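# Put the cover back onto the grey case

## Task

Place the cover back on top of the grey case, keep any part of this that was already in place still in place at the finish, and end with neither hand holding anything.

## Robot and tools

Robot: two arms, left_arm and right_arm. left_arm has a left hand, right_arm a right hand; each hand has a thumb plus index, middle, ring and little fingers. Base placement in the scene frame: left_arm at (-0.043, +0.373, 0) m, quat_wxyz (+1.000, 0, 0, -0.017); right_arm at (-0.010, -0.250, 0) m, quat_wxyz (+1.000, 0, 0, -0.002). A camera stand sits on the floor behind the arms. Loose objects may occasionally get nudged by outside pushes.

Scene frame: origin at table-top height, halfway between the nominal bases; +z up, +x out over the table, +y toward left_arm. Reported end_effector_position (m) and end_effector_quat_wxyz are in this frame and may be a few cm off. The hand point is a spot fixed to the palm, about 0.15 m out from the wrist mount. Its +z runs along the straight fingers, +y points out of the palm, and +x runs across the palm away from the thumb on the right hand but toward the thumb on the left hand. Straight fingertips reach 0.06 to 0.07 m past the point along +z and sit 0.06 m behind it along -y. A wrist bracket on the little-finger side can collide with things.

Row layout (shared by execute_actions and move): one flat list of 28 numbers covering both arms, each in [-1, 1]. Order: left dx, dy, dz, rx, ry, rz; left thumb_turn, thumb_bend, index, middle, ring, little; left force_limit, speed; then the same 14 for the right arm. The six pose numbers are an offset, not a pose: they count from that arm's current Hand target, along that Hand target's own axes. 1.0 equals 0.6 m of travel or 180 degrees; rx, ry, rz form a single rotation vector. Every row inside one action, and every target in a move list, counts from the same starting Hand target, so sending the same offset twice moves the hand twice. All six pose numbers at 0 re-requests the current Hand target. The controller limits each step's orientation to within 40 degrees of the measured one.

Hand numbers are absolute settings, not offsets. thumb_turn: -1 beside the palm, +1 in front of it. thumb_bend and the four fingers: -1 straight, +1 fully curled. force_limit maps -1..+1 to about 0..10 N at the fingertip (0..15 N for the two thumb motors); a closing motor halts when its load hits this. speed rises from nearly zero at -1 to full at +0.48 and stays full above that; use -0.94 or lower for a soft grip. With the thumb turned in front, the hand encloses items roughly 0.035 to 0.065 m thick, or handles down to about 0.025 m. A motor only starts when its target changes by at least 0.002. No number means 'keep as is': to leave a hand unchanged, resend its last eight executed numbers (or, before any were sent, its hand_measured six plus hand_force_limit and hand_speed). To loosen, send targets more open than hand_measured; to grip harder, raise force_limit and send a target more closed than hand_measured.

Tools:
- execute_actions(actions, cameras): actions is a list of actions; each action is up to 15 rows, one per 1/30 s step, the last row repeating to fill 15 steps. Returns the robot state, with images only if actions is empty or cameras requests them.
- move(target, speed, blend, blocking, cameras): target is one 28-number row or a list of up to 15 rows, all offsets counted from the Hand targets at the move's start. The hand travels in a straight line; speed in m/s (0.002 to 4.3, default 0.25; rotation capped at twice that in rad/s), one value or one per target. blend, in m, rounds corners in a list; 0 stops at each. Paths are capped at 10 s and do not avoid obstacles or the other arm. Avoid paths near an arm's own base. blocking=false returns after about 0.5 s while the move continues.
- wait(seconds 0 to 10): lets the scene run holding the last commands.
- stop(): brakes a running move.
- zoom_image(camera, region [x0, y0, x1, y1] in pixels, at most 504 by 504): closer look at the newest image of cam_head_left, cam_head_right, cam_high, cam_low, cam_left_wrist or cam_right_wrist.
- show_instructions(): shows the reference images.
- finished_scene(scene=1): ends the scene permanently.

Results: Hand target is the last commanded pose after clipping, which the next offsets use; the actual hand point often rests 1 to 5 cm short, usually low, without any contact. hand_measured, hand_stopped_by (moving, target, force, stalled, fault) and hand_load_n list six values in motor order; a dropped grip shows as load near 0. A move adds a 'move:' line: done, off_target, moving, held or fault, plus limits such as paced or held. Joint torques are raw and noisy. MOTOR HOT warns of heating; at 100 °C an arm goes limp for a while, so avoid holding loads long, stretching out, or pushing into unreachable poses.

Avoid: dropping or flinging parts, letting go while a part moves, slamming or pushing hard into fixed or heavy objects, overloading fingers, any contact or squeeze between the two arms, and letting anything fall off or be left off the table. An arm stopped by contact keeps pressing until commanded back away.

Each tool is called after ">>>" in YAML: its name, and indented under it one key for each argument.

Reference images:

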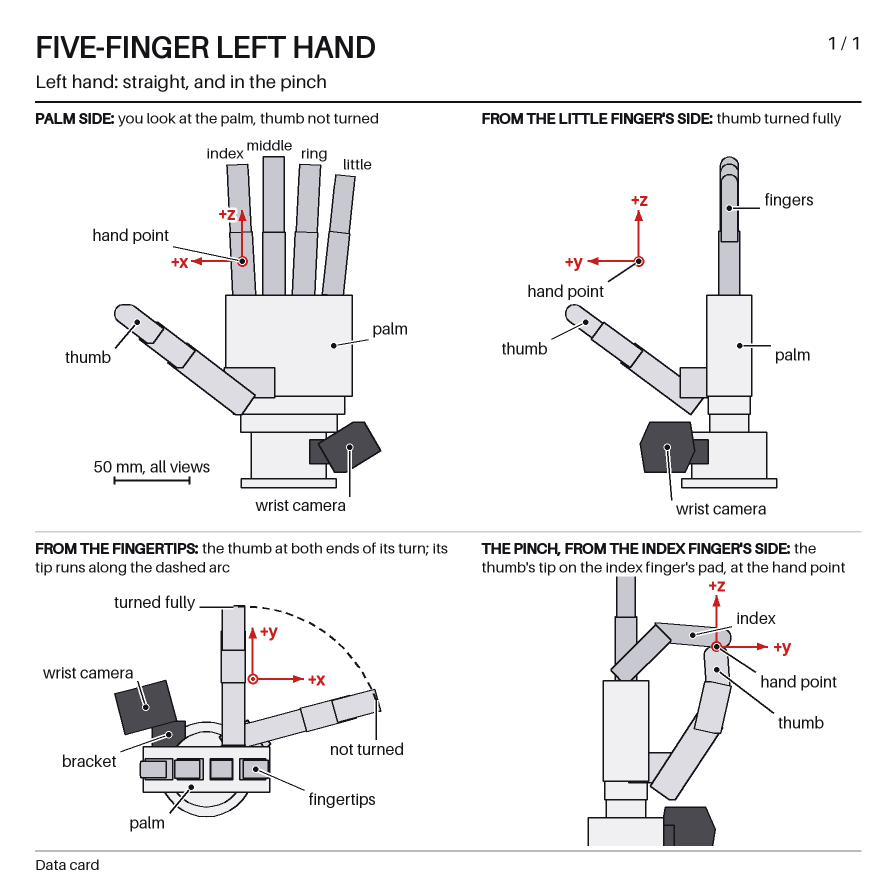

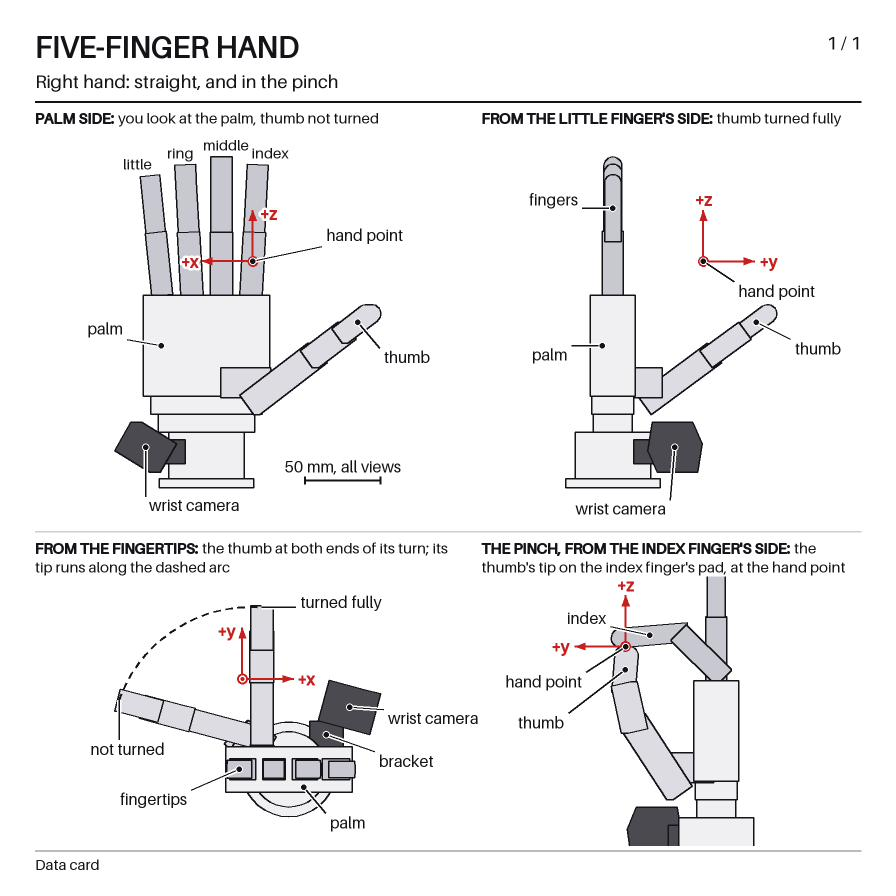

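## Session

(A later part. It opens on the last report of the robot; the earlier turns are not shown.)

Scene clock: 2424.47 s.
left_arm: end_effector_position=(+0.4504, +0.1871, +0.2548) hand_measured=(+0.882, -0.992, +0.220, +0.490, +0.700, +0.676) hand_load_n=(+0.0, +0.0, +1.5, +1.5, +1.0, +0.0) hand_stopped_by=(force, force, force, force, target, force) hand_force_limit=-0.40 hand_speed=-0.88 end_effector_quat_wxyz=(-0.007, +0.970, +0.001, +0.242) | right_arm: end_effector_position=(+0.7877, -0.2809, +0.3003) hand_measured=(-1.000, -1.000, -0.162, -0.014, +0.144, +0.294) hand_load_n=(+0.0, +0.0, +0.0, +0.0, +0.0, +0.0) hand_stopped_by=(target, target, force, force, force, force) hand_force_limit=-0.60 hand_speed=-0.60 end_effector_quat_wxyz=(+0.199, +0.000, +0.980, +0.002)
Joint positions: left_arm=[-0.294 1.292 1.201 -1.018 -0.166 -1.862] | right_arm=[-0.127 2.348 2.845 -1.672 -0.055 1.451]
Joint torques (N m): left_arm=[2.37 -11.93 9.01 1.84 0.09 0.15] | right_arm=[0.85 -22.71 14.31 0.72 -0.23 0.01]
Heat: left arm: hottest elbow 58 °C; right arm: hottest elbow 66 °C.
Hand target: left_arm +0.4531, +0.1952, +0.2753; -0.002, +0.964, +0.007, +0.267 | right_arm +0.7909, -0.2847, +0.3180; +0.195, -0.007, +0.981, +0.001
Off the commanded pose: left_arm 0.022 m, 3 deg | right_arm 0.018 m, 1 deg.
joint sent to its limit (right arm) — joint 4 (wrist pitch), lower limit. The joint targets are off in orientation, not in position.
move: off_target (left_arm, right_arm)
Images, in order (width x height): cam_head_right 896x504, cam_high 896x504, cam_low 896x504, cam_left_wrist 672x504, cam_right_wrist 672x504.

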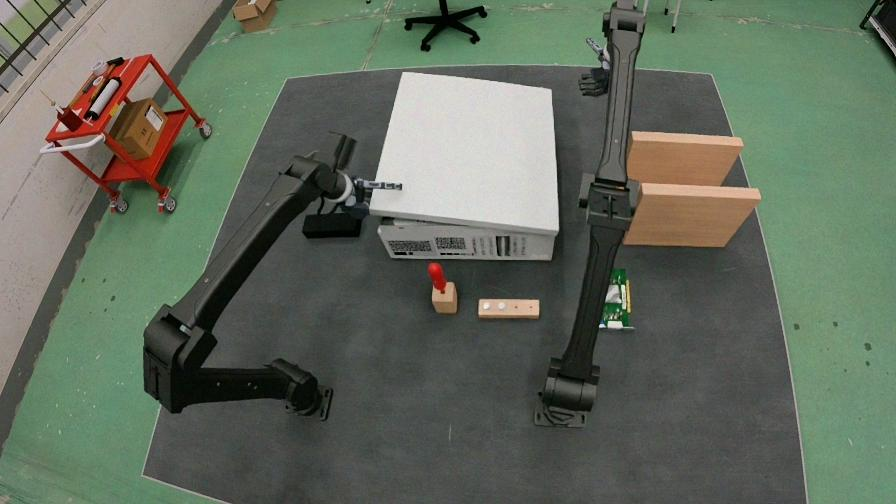

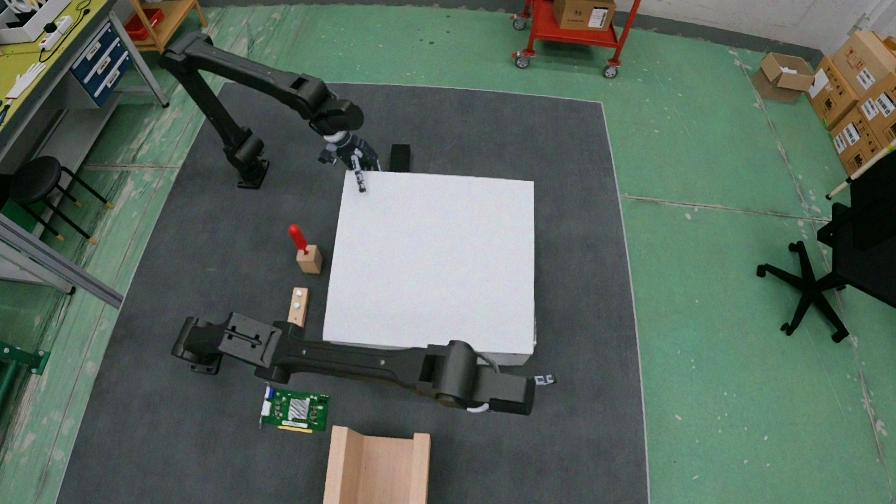

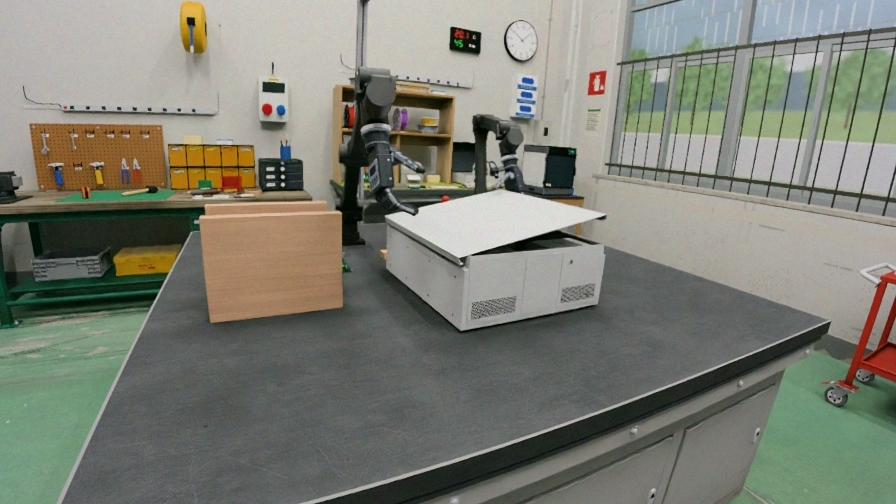

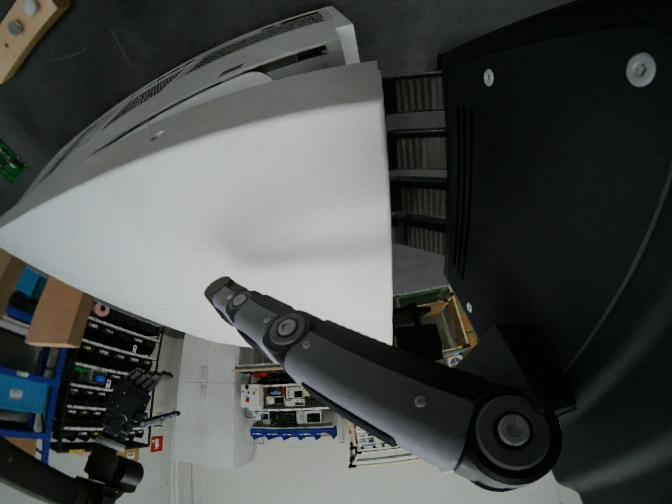

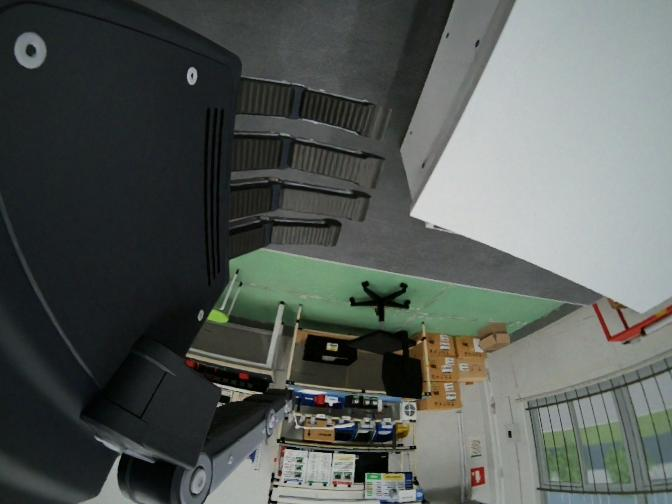

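>>> move:
  target:
    - [0,0,0,0,0,0,1,0.4,0.4,0.5,0.7,0.9,-0.4,-0.88,0.0460,0.0413,0.1127,0,0,0,-1,-1,-1,-1,-1,-1,-0.6,-0.6]
    - [0,0,0,0,0,0,1,0.4,0.4,0.5,0.7,0.9,-0.4,-0.88,0.0447,0.1413,0.1132,0,0,0,-1,-1,-1,-1,-1,-1,-0.6,-0.6]
  speed: [0.15,0.08]
  cameras: ["cam_low","cam_left_wrist","cam_right_wrist","cam_head_right","cam_high"]

>>> zoom_image:
  camera: "cam_low"
  region: [380, 190, 500, 290]

Scene clock: 2472.07 s.
left_arm: end_effector_position=(+0.4504, +0.1871, +0.2548) hand_measured=(+0.882, -0.992, +0.220, +0.490, +0.700, +0.676) hand_load_n=(+0.0, +0.0, +1.5, +1.5, +1.0, +0.0) hand_stopped_by=(force, force, force, force, target, force) hand_force_limit=-0.40 hand_speed=-0.88 end_effector_quat_wxyz=(-0.007, +0.970, +0.001, +0.242) | right_arm: end_effector_position=(+0.7907, -0.2040, +0.2358) hand_measured=(-1.000, -1.000, -1.000, -1.000, -1.000, -1.000) hand_load_n=(+0.0, +0.0, +0.0, +0.0, +0.0, +0.0) hand_stopped_by=(target, target, target, target, target, target) hand_force_limit=-0.60 hand_speed=-0.60 end_effector_quat_wxyz=(+0.185, -0.012, +0.983, +0.001)
Joint positions: left_arm=[-0.294 1.292 1.201 -1.018 -0.166 -1.862] | right_arm=[-0.018 2.213 2.427 -1.413 -0.013 1.528]
Joint torques (N m): left_arm=[2.32 -11.87 8.95 1.84 0.08 0.14] | right_arm=[2.78 -24.35 8.69 1.43 -0.02 0.24]
Heat: left arm: hottest elbow 50 °C; right arm: hottest elbow 65 °C.
Hand target: left_arm +0.4531, +0.1952, +0.2753; -0.002, +0.964, +0.007, +0.267 | right_arm +0.7909, -0.2001, +0.2447; +0.195, -0.007, +0.981, +0.001
Off the commanded pose: left_arm 0.022 m, 3 deg | right_arm 0.010 m, 1 deg.
move: off_target (left_arm)
Images, in order (width x height): cam_head_right 896x504, cam_high 896x504, cam_low 896x504, cam_left_wrist 672x504, cam_right_wrist 672x504.

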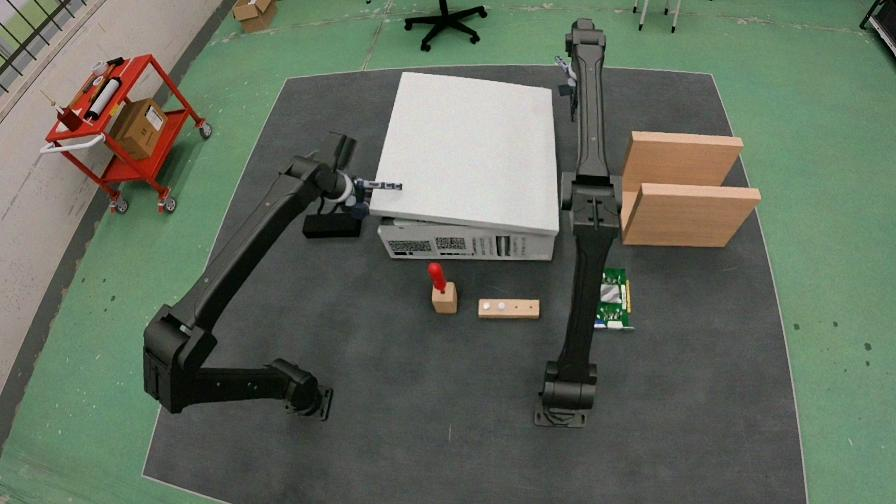

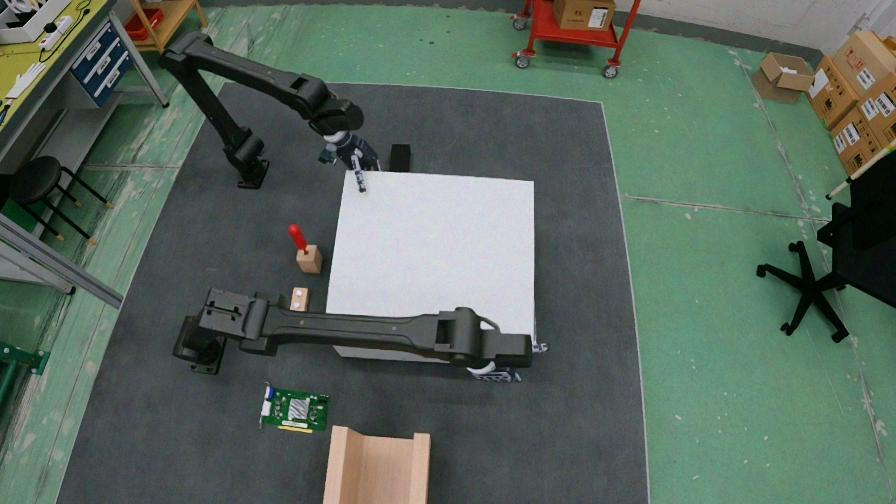

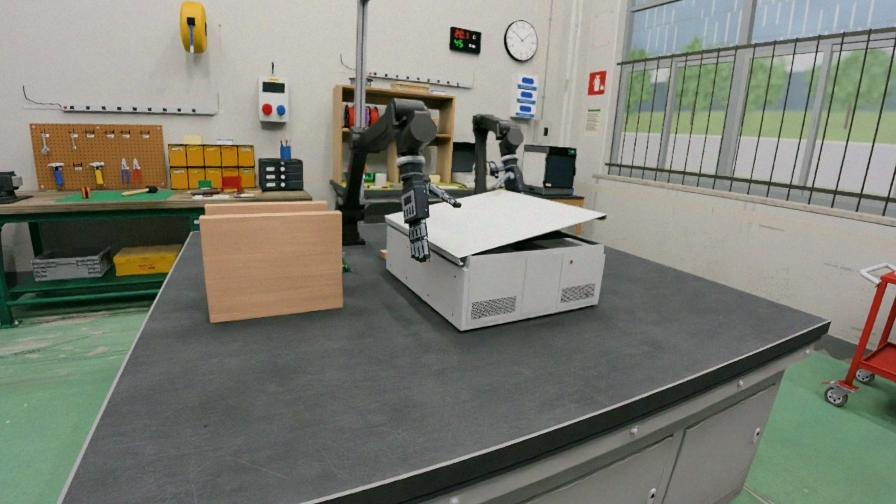

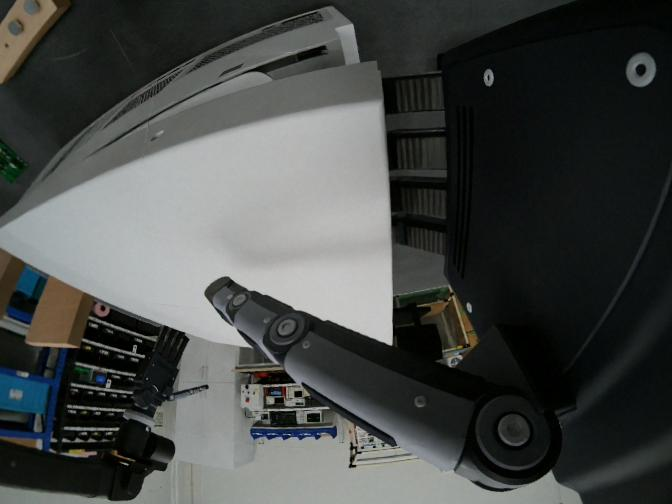

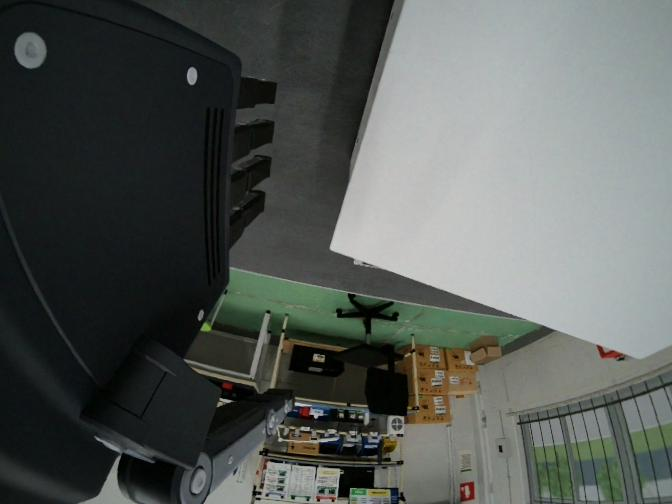

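Scaled by 4.200.

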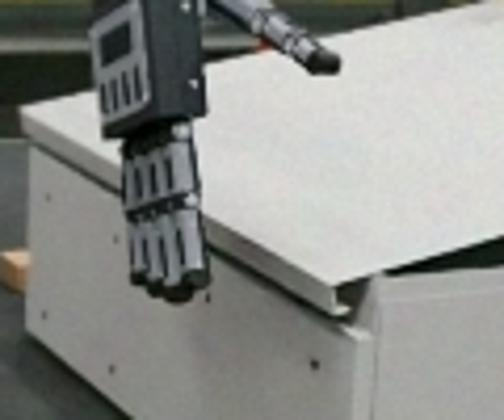

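>>> move:
  target: [0,0,0,0,0,0,1,0.4,0.4,0.5,0.7,0.9,-0.4,-0.88,0.0055,0.0667,0.0157,0,0,0,-1,-1,-1,-1,-1,-1,-0.6,-0.6]
  speed: 0.06
  cameras: ["cam_low","cam_right_wrist","cam_head_right","cam_high"]

>>> zoom_image:
  camera: "cam_low"
  region: [380, 190, 500, 290]

>>> zoom_image:
  camera: "cam_right_wrist"
  region: [220, 40, 460, 280]

Scene clock: 2480.77 s.
left_arm: end_effector_position=(+0.4504, +0.1871, +0.2548) hand_measured=(+0.882, -0.992, +0.220, +0.490, +0.700, +0.676) hand_load_n=(-0.5, +0.0, +1.5, +1.5, +1.0, +0.0) hand_stopped_by=(force, force, force, force, target, force) hand_force_limit=-0.40 hand_speed=-0.88 end_effector_quat_wxyz=(-0.007, +0.970, +0.001, +0.242) | right_arm: end_effector_position=(+0.7909, -0.1642, +0.2243) hand_measured=(-1.000, -1.000, -1.000, -1.000, -1.000, -1.000) hand_load_n=(+0.0, +0.0, +0.0, +0.0, +0.0, +0.0) hand_stopped_by=(target, target, target, target, target, target) hand_force_limit=-0.60 hand_speed=-0.60 end_effector_quat_wxyz=(+0.184, -0.012, +0.983, +0.000)
Joint positions: left_arm=[-0.294 1.292 1.201 -1.018 -0.166 -1.862] | right_arm=[0.039 2.206 2.387 -1.381 0.008 1.581]
Joint torques (N m): left_arm=[2.49 -11.81 8.95 1.77 0.09 0.16] | right_arm=[2.08 -25.52 8.73 1.65 0.02 0.25]
Heat: left arm: hottest elbow 49 °C; right arm: hottest elbow 63 °C.
Hand target: left_arm +0.4531, +0.1952, +0.2753; -0.002, +0.964, +0.007, +0.267 | right_arm +0.7908, -0.1600, +0.2349; +0.195, -0.007, +0.981, +0.001
Off the commanded pose: left_arm 0.022 m, 3 deg | right_arm 0.011 m, 1 deg.
move: off_target (left_arm, right_arm)
Images, in order (width x height): cam_head_right 896x504, cam_high 896x504, cam_low 896x504, cam_right_wrist 672x504.

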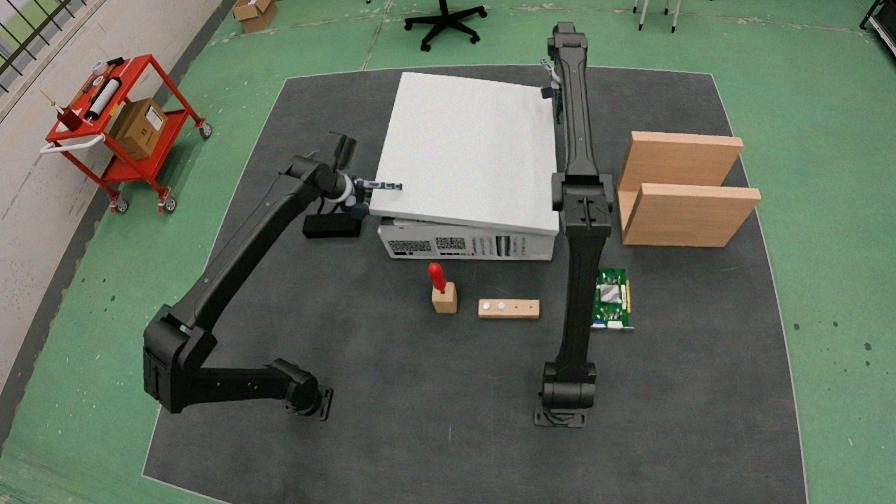

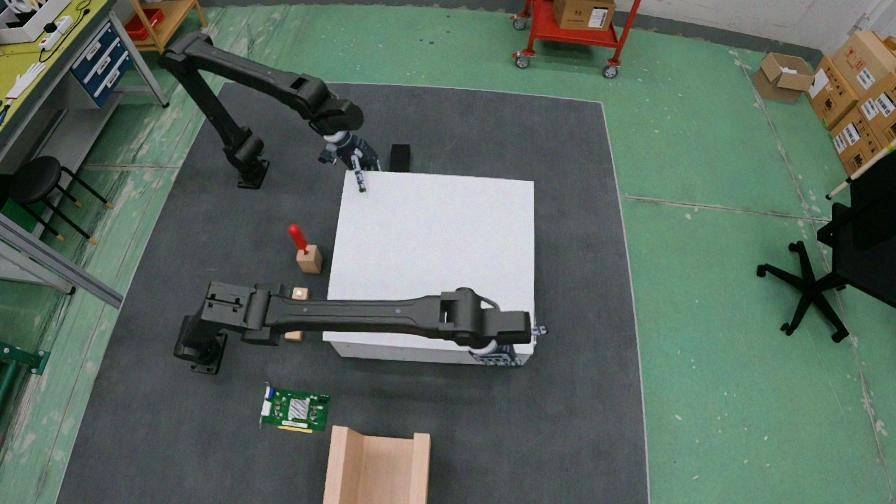

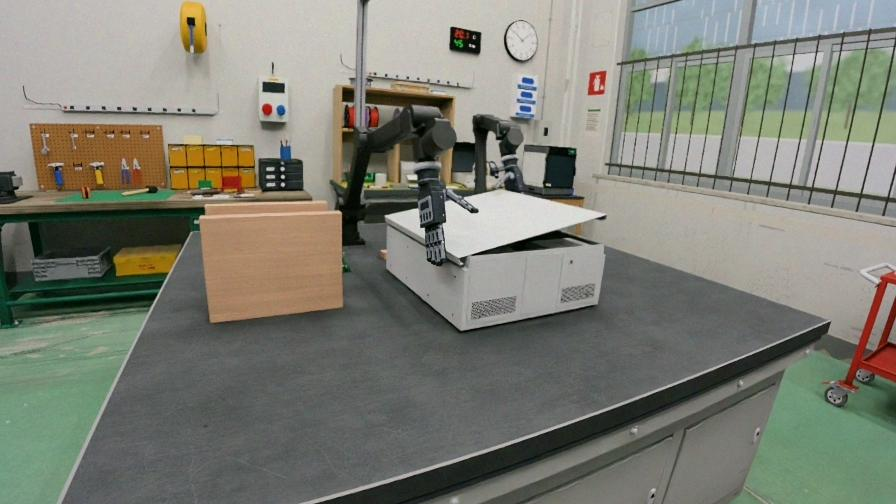

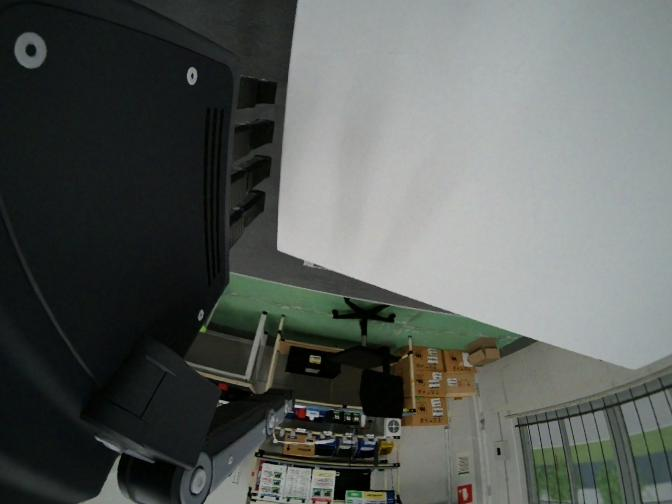

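Scaled by 4.200.

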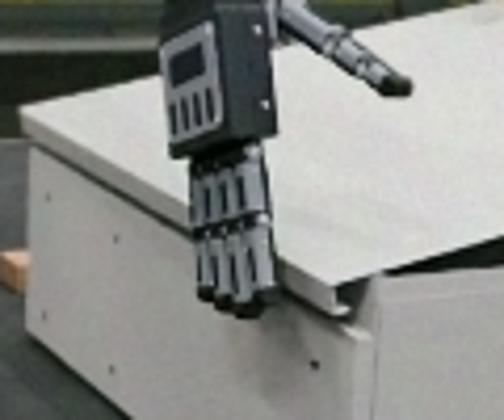

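Scaled by 2.100 from the camera's 672x504 image, which has a finer 960x720 frame.

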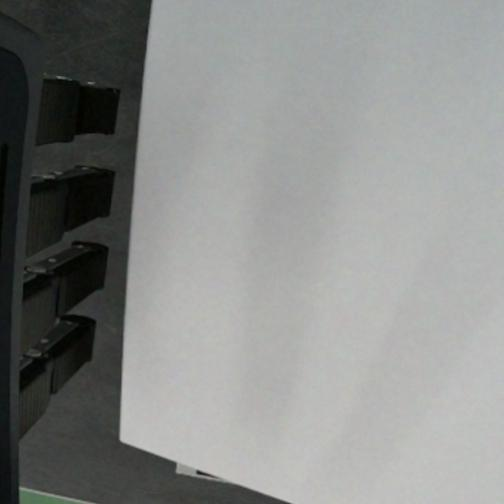

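>>> move:
  target: [0,0,0,0,0,0,1,0.4,0.4,0.5,0.7,0.9,-0.4,-0.88,-0.0006,0.0417,0.0002,0,0,0,-1,-1,-1,-1,-1,-1,-0.6,-0.6]
  speed: 0.05
  cameras: ["cam_low","cam_right_wrist","cam_head_right","cam_high"]

>>> zoom_image:
  camera: "cam_low"
  region: [380, 190, 500, 290]

>>> zoom_image:
  camera: "cam_right_wrist"
  region: [220, 40, 460, 280]

Scene clock: 2487.57 s.
left_arm: end_effector_position=(+0.4506, +0.1881, +0.2553) hand_measured=(+0.882, -0.992, +0.220, +0.490, +0.700, +0.676) hand_load_n=(-0.5, +0.0, +1.5, +1.5, +0.5, +0.0) hand_stopped_by=(force, force, force, force, target, force) hand_force_limit=-0.40 hand_speed=-0.88 end_effector_quat_wxyz=(-0.008, +0.970, +0.001, +0.243) | right_arm: end_effector_position=(+0.7908, -0.1490, +0.2239) hand_measured=(-1.000, -1.000, -1.000, -1.000, -1.000, -1.000) hand_load_n=(+0.0, +0.0, +0.0, +0.0, +0.0, +0.0) hand_stopped_by=(target, target, target, target, target, target) hand_force_limit=-0.60 hand_speed=-0.60 end_effector_quat_wxyz=(+0.185, -0.008, +0.983, -0.005)
Joint positions: left_arm=[-0.292 1.29 1.201 -1.018 -0.166 -1.86] | right_arm=[0.064 2.206 2.387 -1.381 0.029 1.609]
Joint torques (N m): left_arm=[2.26 -11.93 8.95 1.84 0.1 0.14] | right_arm=[2.02 -23.53 9.95 1.51 -0.16 0.26]
Heat: left arm: hottest elbow 49 °C; right arm: hottest elbow 62 °C.
Hand target: left_arm +0.4531, +0.1952, +0.2753; -0.002, +0.964, +0.007, +0.267 | right_arm +0.7909, -0.1350, +0.2346; +0.195, -0.007, +0.981, +0.001
Off the commanded pose: left_arm 0.021 m, 3 deg | right_arm 0.018 m, 1 deg.
move: off_target (left_arm, right_arm)
Images, in order (width x height): cam_head_right 896x504, cam_high 896x504, cam_low 896x504, cam_right_wrist 672x504.

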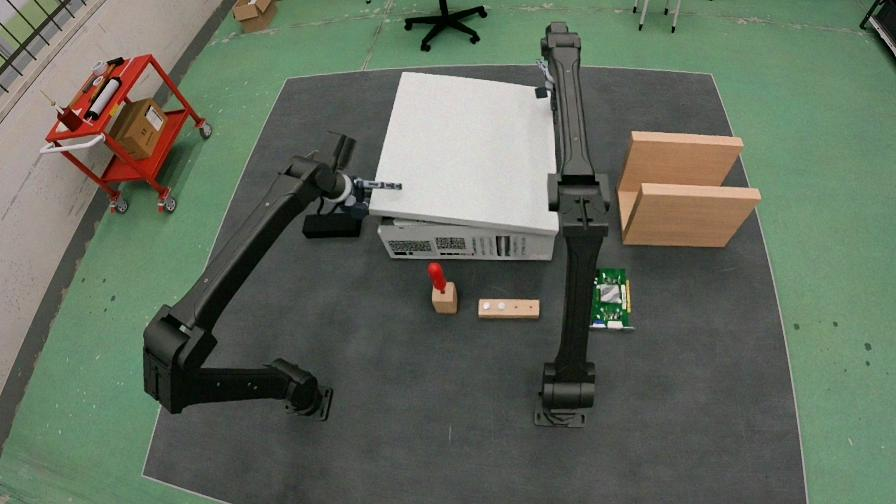

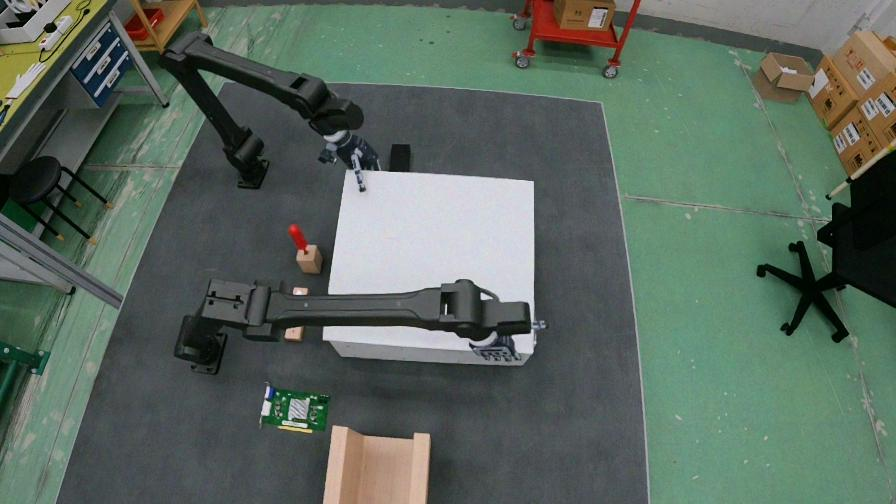

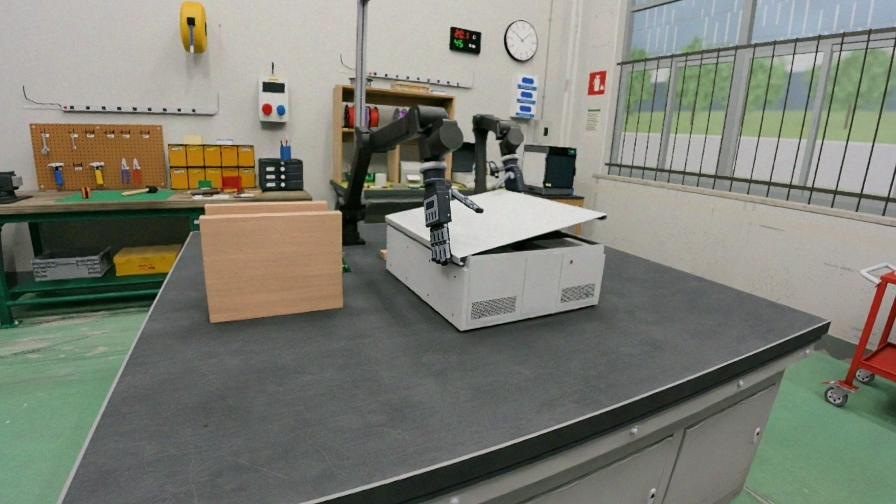

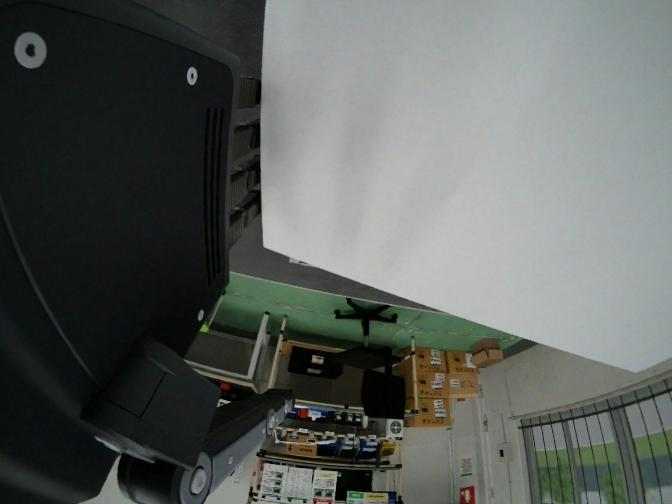

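Scaled by 4.200.

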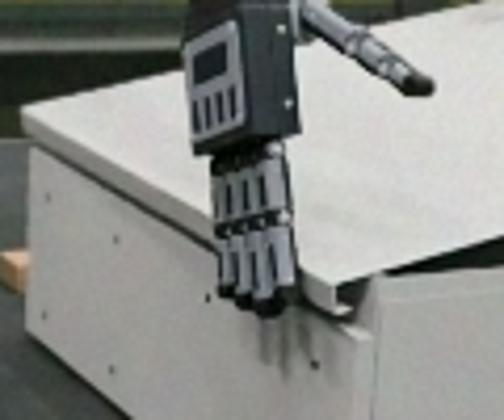

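Scaled by 2.100 from the camera's 672x504 image, which has a finer 960x720 frame.

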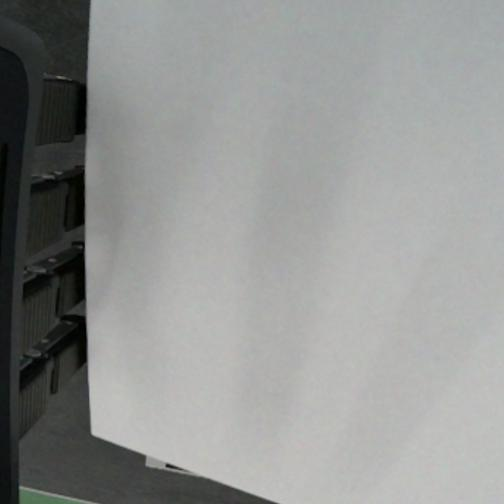

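>>> move:
  target: [0,0,0,0,0,0,1,0.4,0.4,0.5,0.7,0.9,-0.4,-0.88,-0.0005,0.0333,0.0002,0,0,0,-1,-1,-1,-1,-1,-1,-0.6,-0.6]
  speed: 0.05
  cameras: ["cam_low","cam_right_wrist","cam_head_right","cam_high"]

>>> zoom_image:
  camera: "cam_low"
  region: [380, 190, 500, 290]

>>> zoom_image:
  camera: "cam_head_right"
  region: [510, 190, 590, 270]

Scene clock: 2496.67 s.
left_arm: end_effector_position=(+0.4508, +0.1894, +0.2560) hand_measured=(+0.882, -0.992, +0.220, +0.490, +0.700, +0.676) hand_load_n=(+0.0, +0.0, +1.5, +1.5, +0.0, +0.0) hand_stopped_by=(force, force, force, force, target, force) hand_force_limit=-0.40 hand_speed=-0.88 end_effector_quat_wxyz=(-0.008, +0.970, +0.002, +0.243) | right_arm: end_effector_position=(+0.7917, -0.1475, +0.2235) hand_measured=(-1.000, -1.000, -1.000, -1.000, -1.000, -1.000) hand_load_n=(+0.0, -0.5, +0.0, -0.5, +0.0, +0.5) hand_stopped_by=(target, target, target, target, target, target) hand_force_limit=-0.60 hand_speed=-0.60 end_effector_quat_wxyz=(+0.185, -0.001, +0.983, -0.011)
Joint positions: left_arm=[-0.289 1.289 1.201 -1.018 -0.166 -1.859] | right_arm=[0.071 2.206 2.387 -1.381 0.047 1.628]
Joint torques (N m): left_arm=[2.2 -11.93 8.96 1.84 0.11 0.12] | right_arm=[4.13 -23.36 10.4 0.99 -0.51 0.38]
Heat: left arm: hottest elbow 48 °C; right arm: hottest elbow 60 °C.
Hand target: left_arm +0.4531, +0.1952, +0.2752; -0.002, +0.964, +0.007, +0.267 | right_arm +0.7909, -0.1151, +0.2346; +0.195, -0.007, +0.981, +0.001
Off the commanded pose: left_arm 0.020 m, 3 deg | right_arm 0.034 m, 2 deg.
move: off_target (left_arm, right_arm)
Images, in order (width x height): cam_head_right 896x504, cam_high 896x504, cam_low 896x504, cam_right_wrist 672x504.

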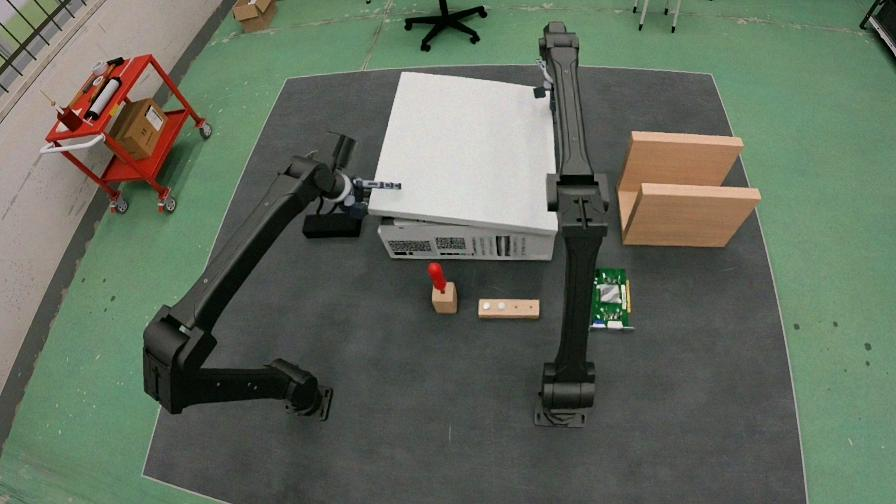

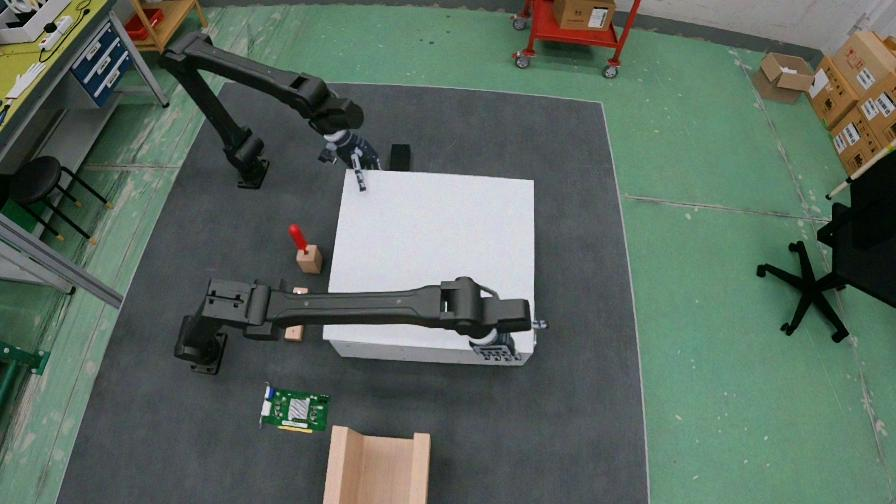

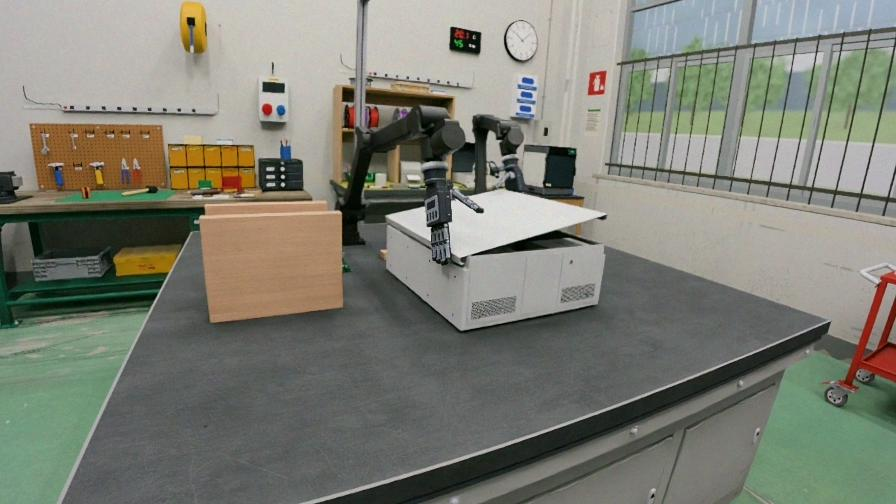

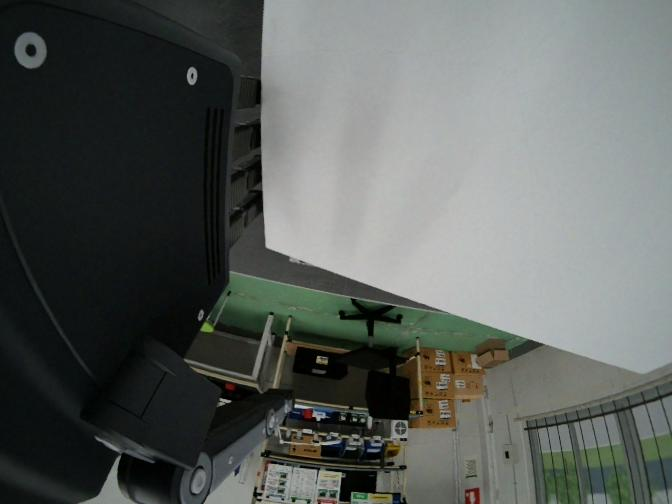

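Scaled by 4.200.

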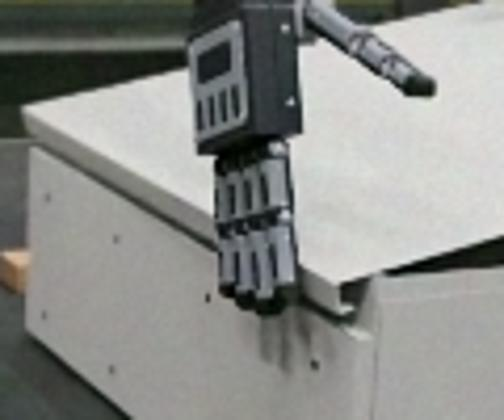

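Scaled by 6.300.

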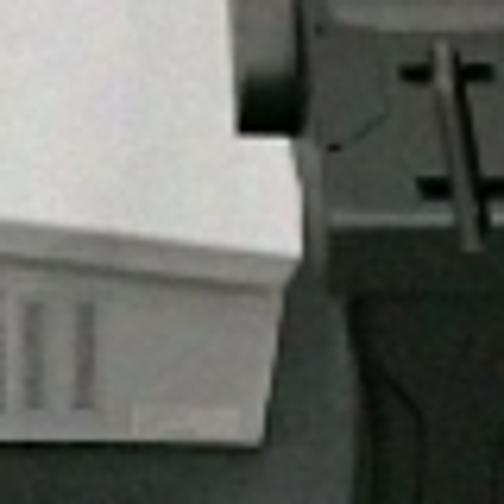

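>>> move:
  target: [0.0004,-0.0333,0.0003,0,0,0,1,0.4,0.4,0.5,0.7,0.9,-0.4,-0.88,-0.0004,0.025,0.0001,0,0,0,-1,-1,-1,-1,-1,-1,-0.6,-0.6]
  speed: 0.05
  cameras: ["cam_low","cam_right_wrist","cam_left_wrist","cam_head_right","cam_high"]

>>> zoom_image:
  camera: "cam_low"
  region: [380, 190, 500, 290]

>>> zoom_image:
  camera: "cam_head_right"
  region: [510, 190, 590, 270]

Scene clock: 2514.03 s.
left_arm: end_effector_position=(+0.4447, +0.1919, +0.2523) hand_measured=(+0.882, -0.992, +0.220, +0.490, +0.700, +0.676) hand_load_n=(+0.0, +0.0, +0.5, +0.5, +4.0, +0.0) hand_stopped_by=(force, force, force, force, target, force) hand_force_limit=-0.40 hand_speed=-0.88 end_effector_quat_wxyz=(+0.003, +0.971, -0.013, +0.237) | right_arm: end_effector_position=(+0.7918, -0.1416, +0.2242) hand_measured=(-1.000, -1.000, -1.000, -1.000, -1.000, -1.000) hand_load_n=(+0.0, +0.0, +0.0, +0.0, +0.0, +0.0) hand_stopped_by=(target, target, target, target, target, target) hand_force_limit=-0.60 hand_speed=-0.60 end_effector_quat_wxyz=(+0.186, +0.003, +0.982, -0.015)
Joint positions: left_arm=[-0.27 1.278 1.184 -1.014 -0.127 -1.818] | right_arm=[0.082 2.205 2.387 -1.381 0.06 1.645]
Joint torques (N m): left_arm=[4.48 -11.87 9.13 1.78 -0.52 0.15] | right_arm=[4.42 -23.18 11.25 1.16 -0.73 0.37]
Heat: left arm: hottest elbow 48 °C; right arm: hottest elbow 57 °C.
Hand target: left_arm +0.4530, +0.2153, +0.2751; -0.002, +0.964, +0.007, +0.267 | right_arm +0.7909, -0.1001, +0.2348; +0.195, -0.007, +0.981, +0.001
Off the commanded pose: left_arm 0.034 m, 4 deg | right_arm 0.043 m, 2 deg.
move: off_target (left_arm, right_arm)
Images, in order (width x height): cam_head_right 896x504, cam_high 896x504, cam_low 896x504, cam_left_wrist 672x504, cam_right_wrist 672x504.

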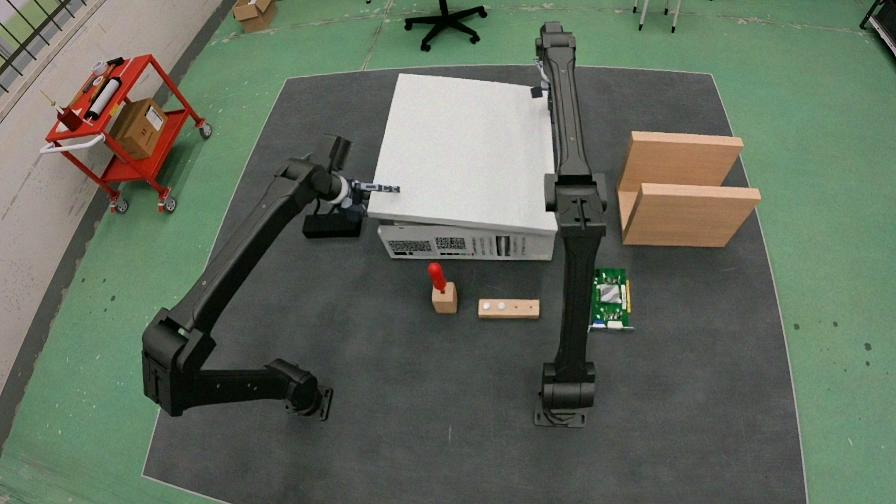

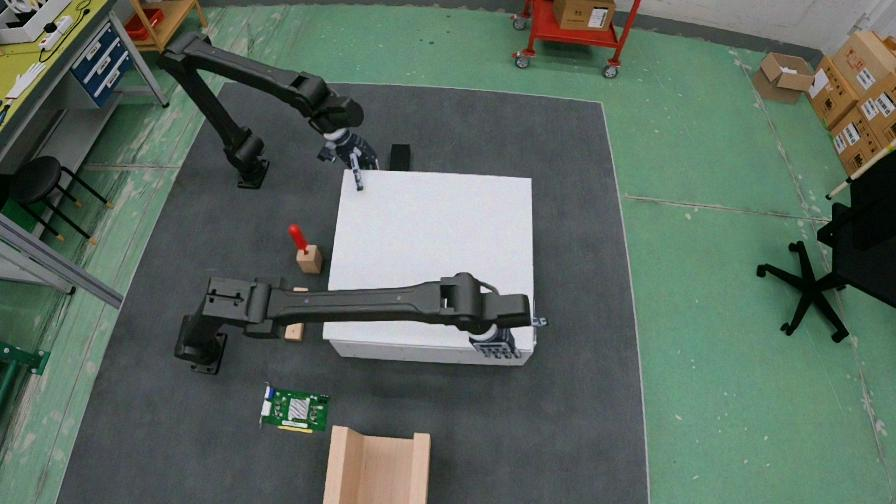

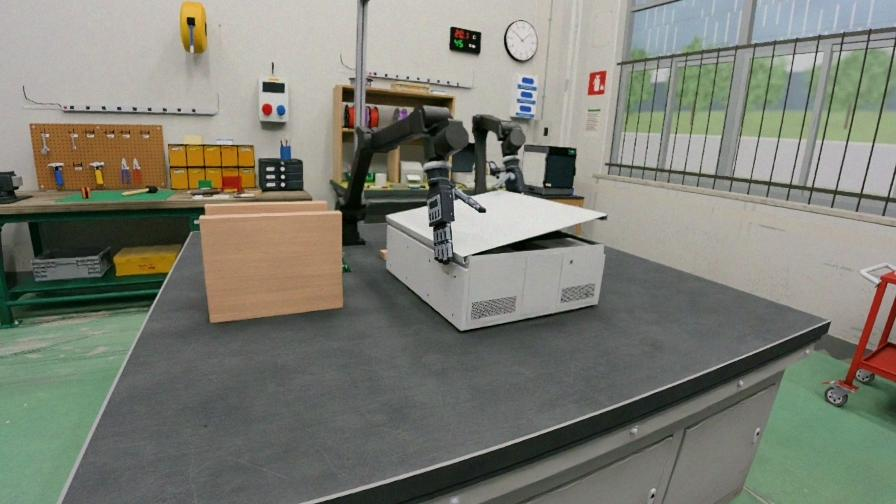

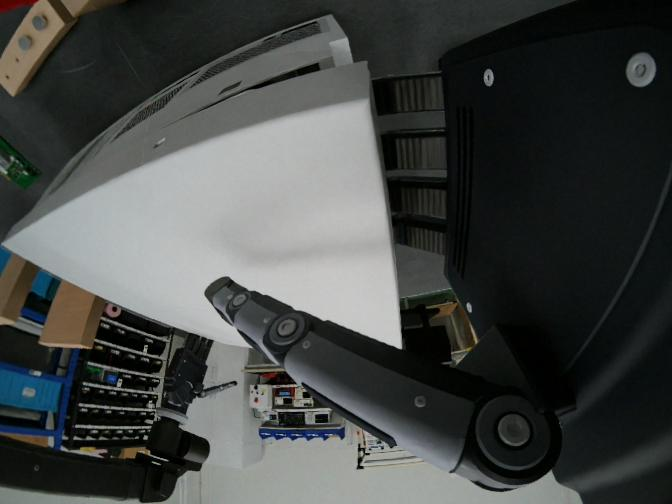

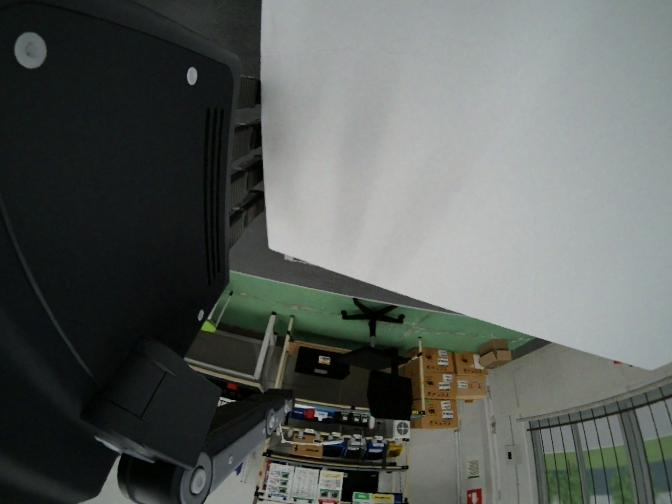

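Scaled by 4.200.

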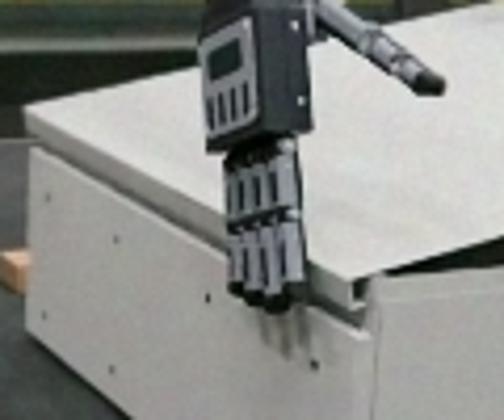

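Scaled by 6.300.

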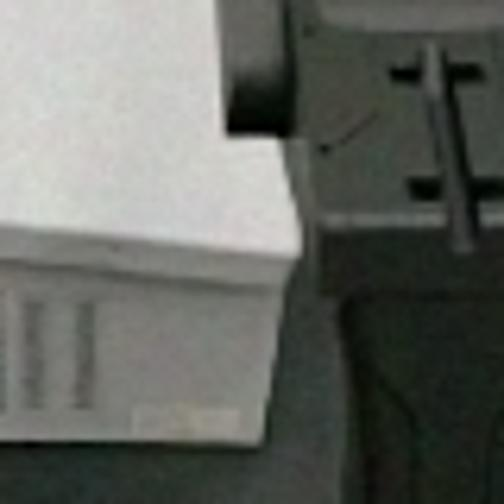

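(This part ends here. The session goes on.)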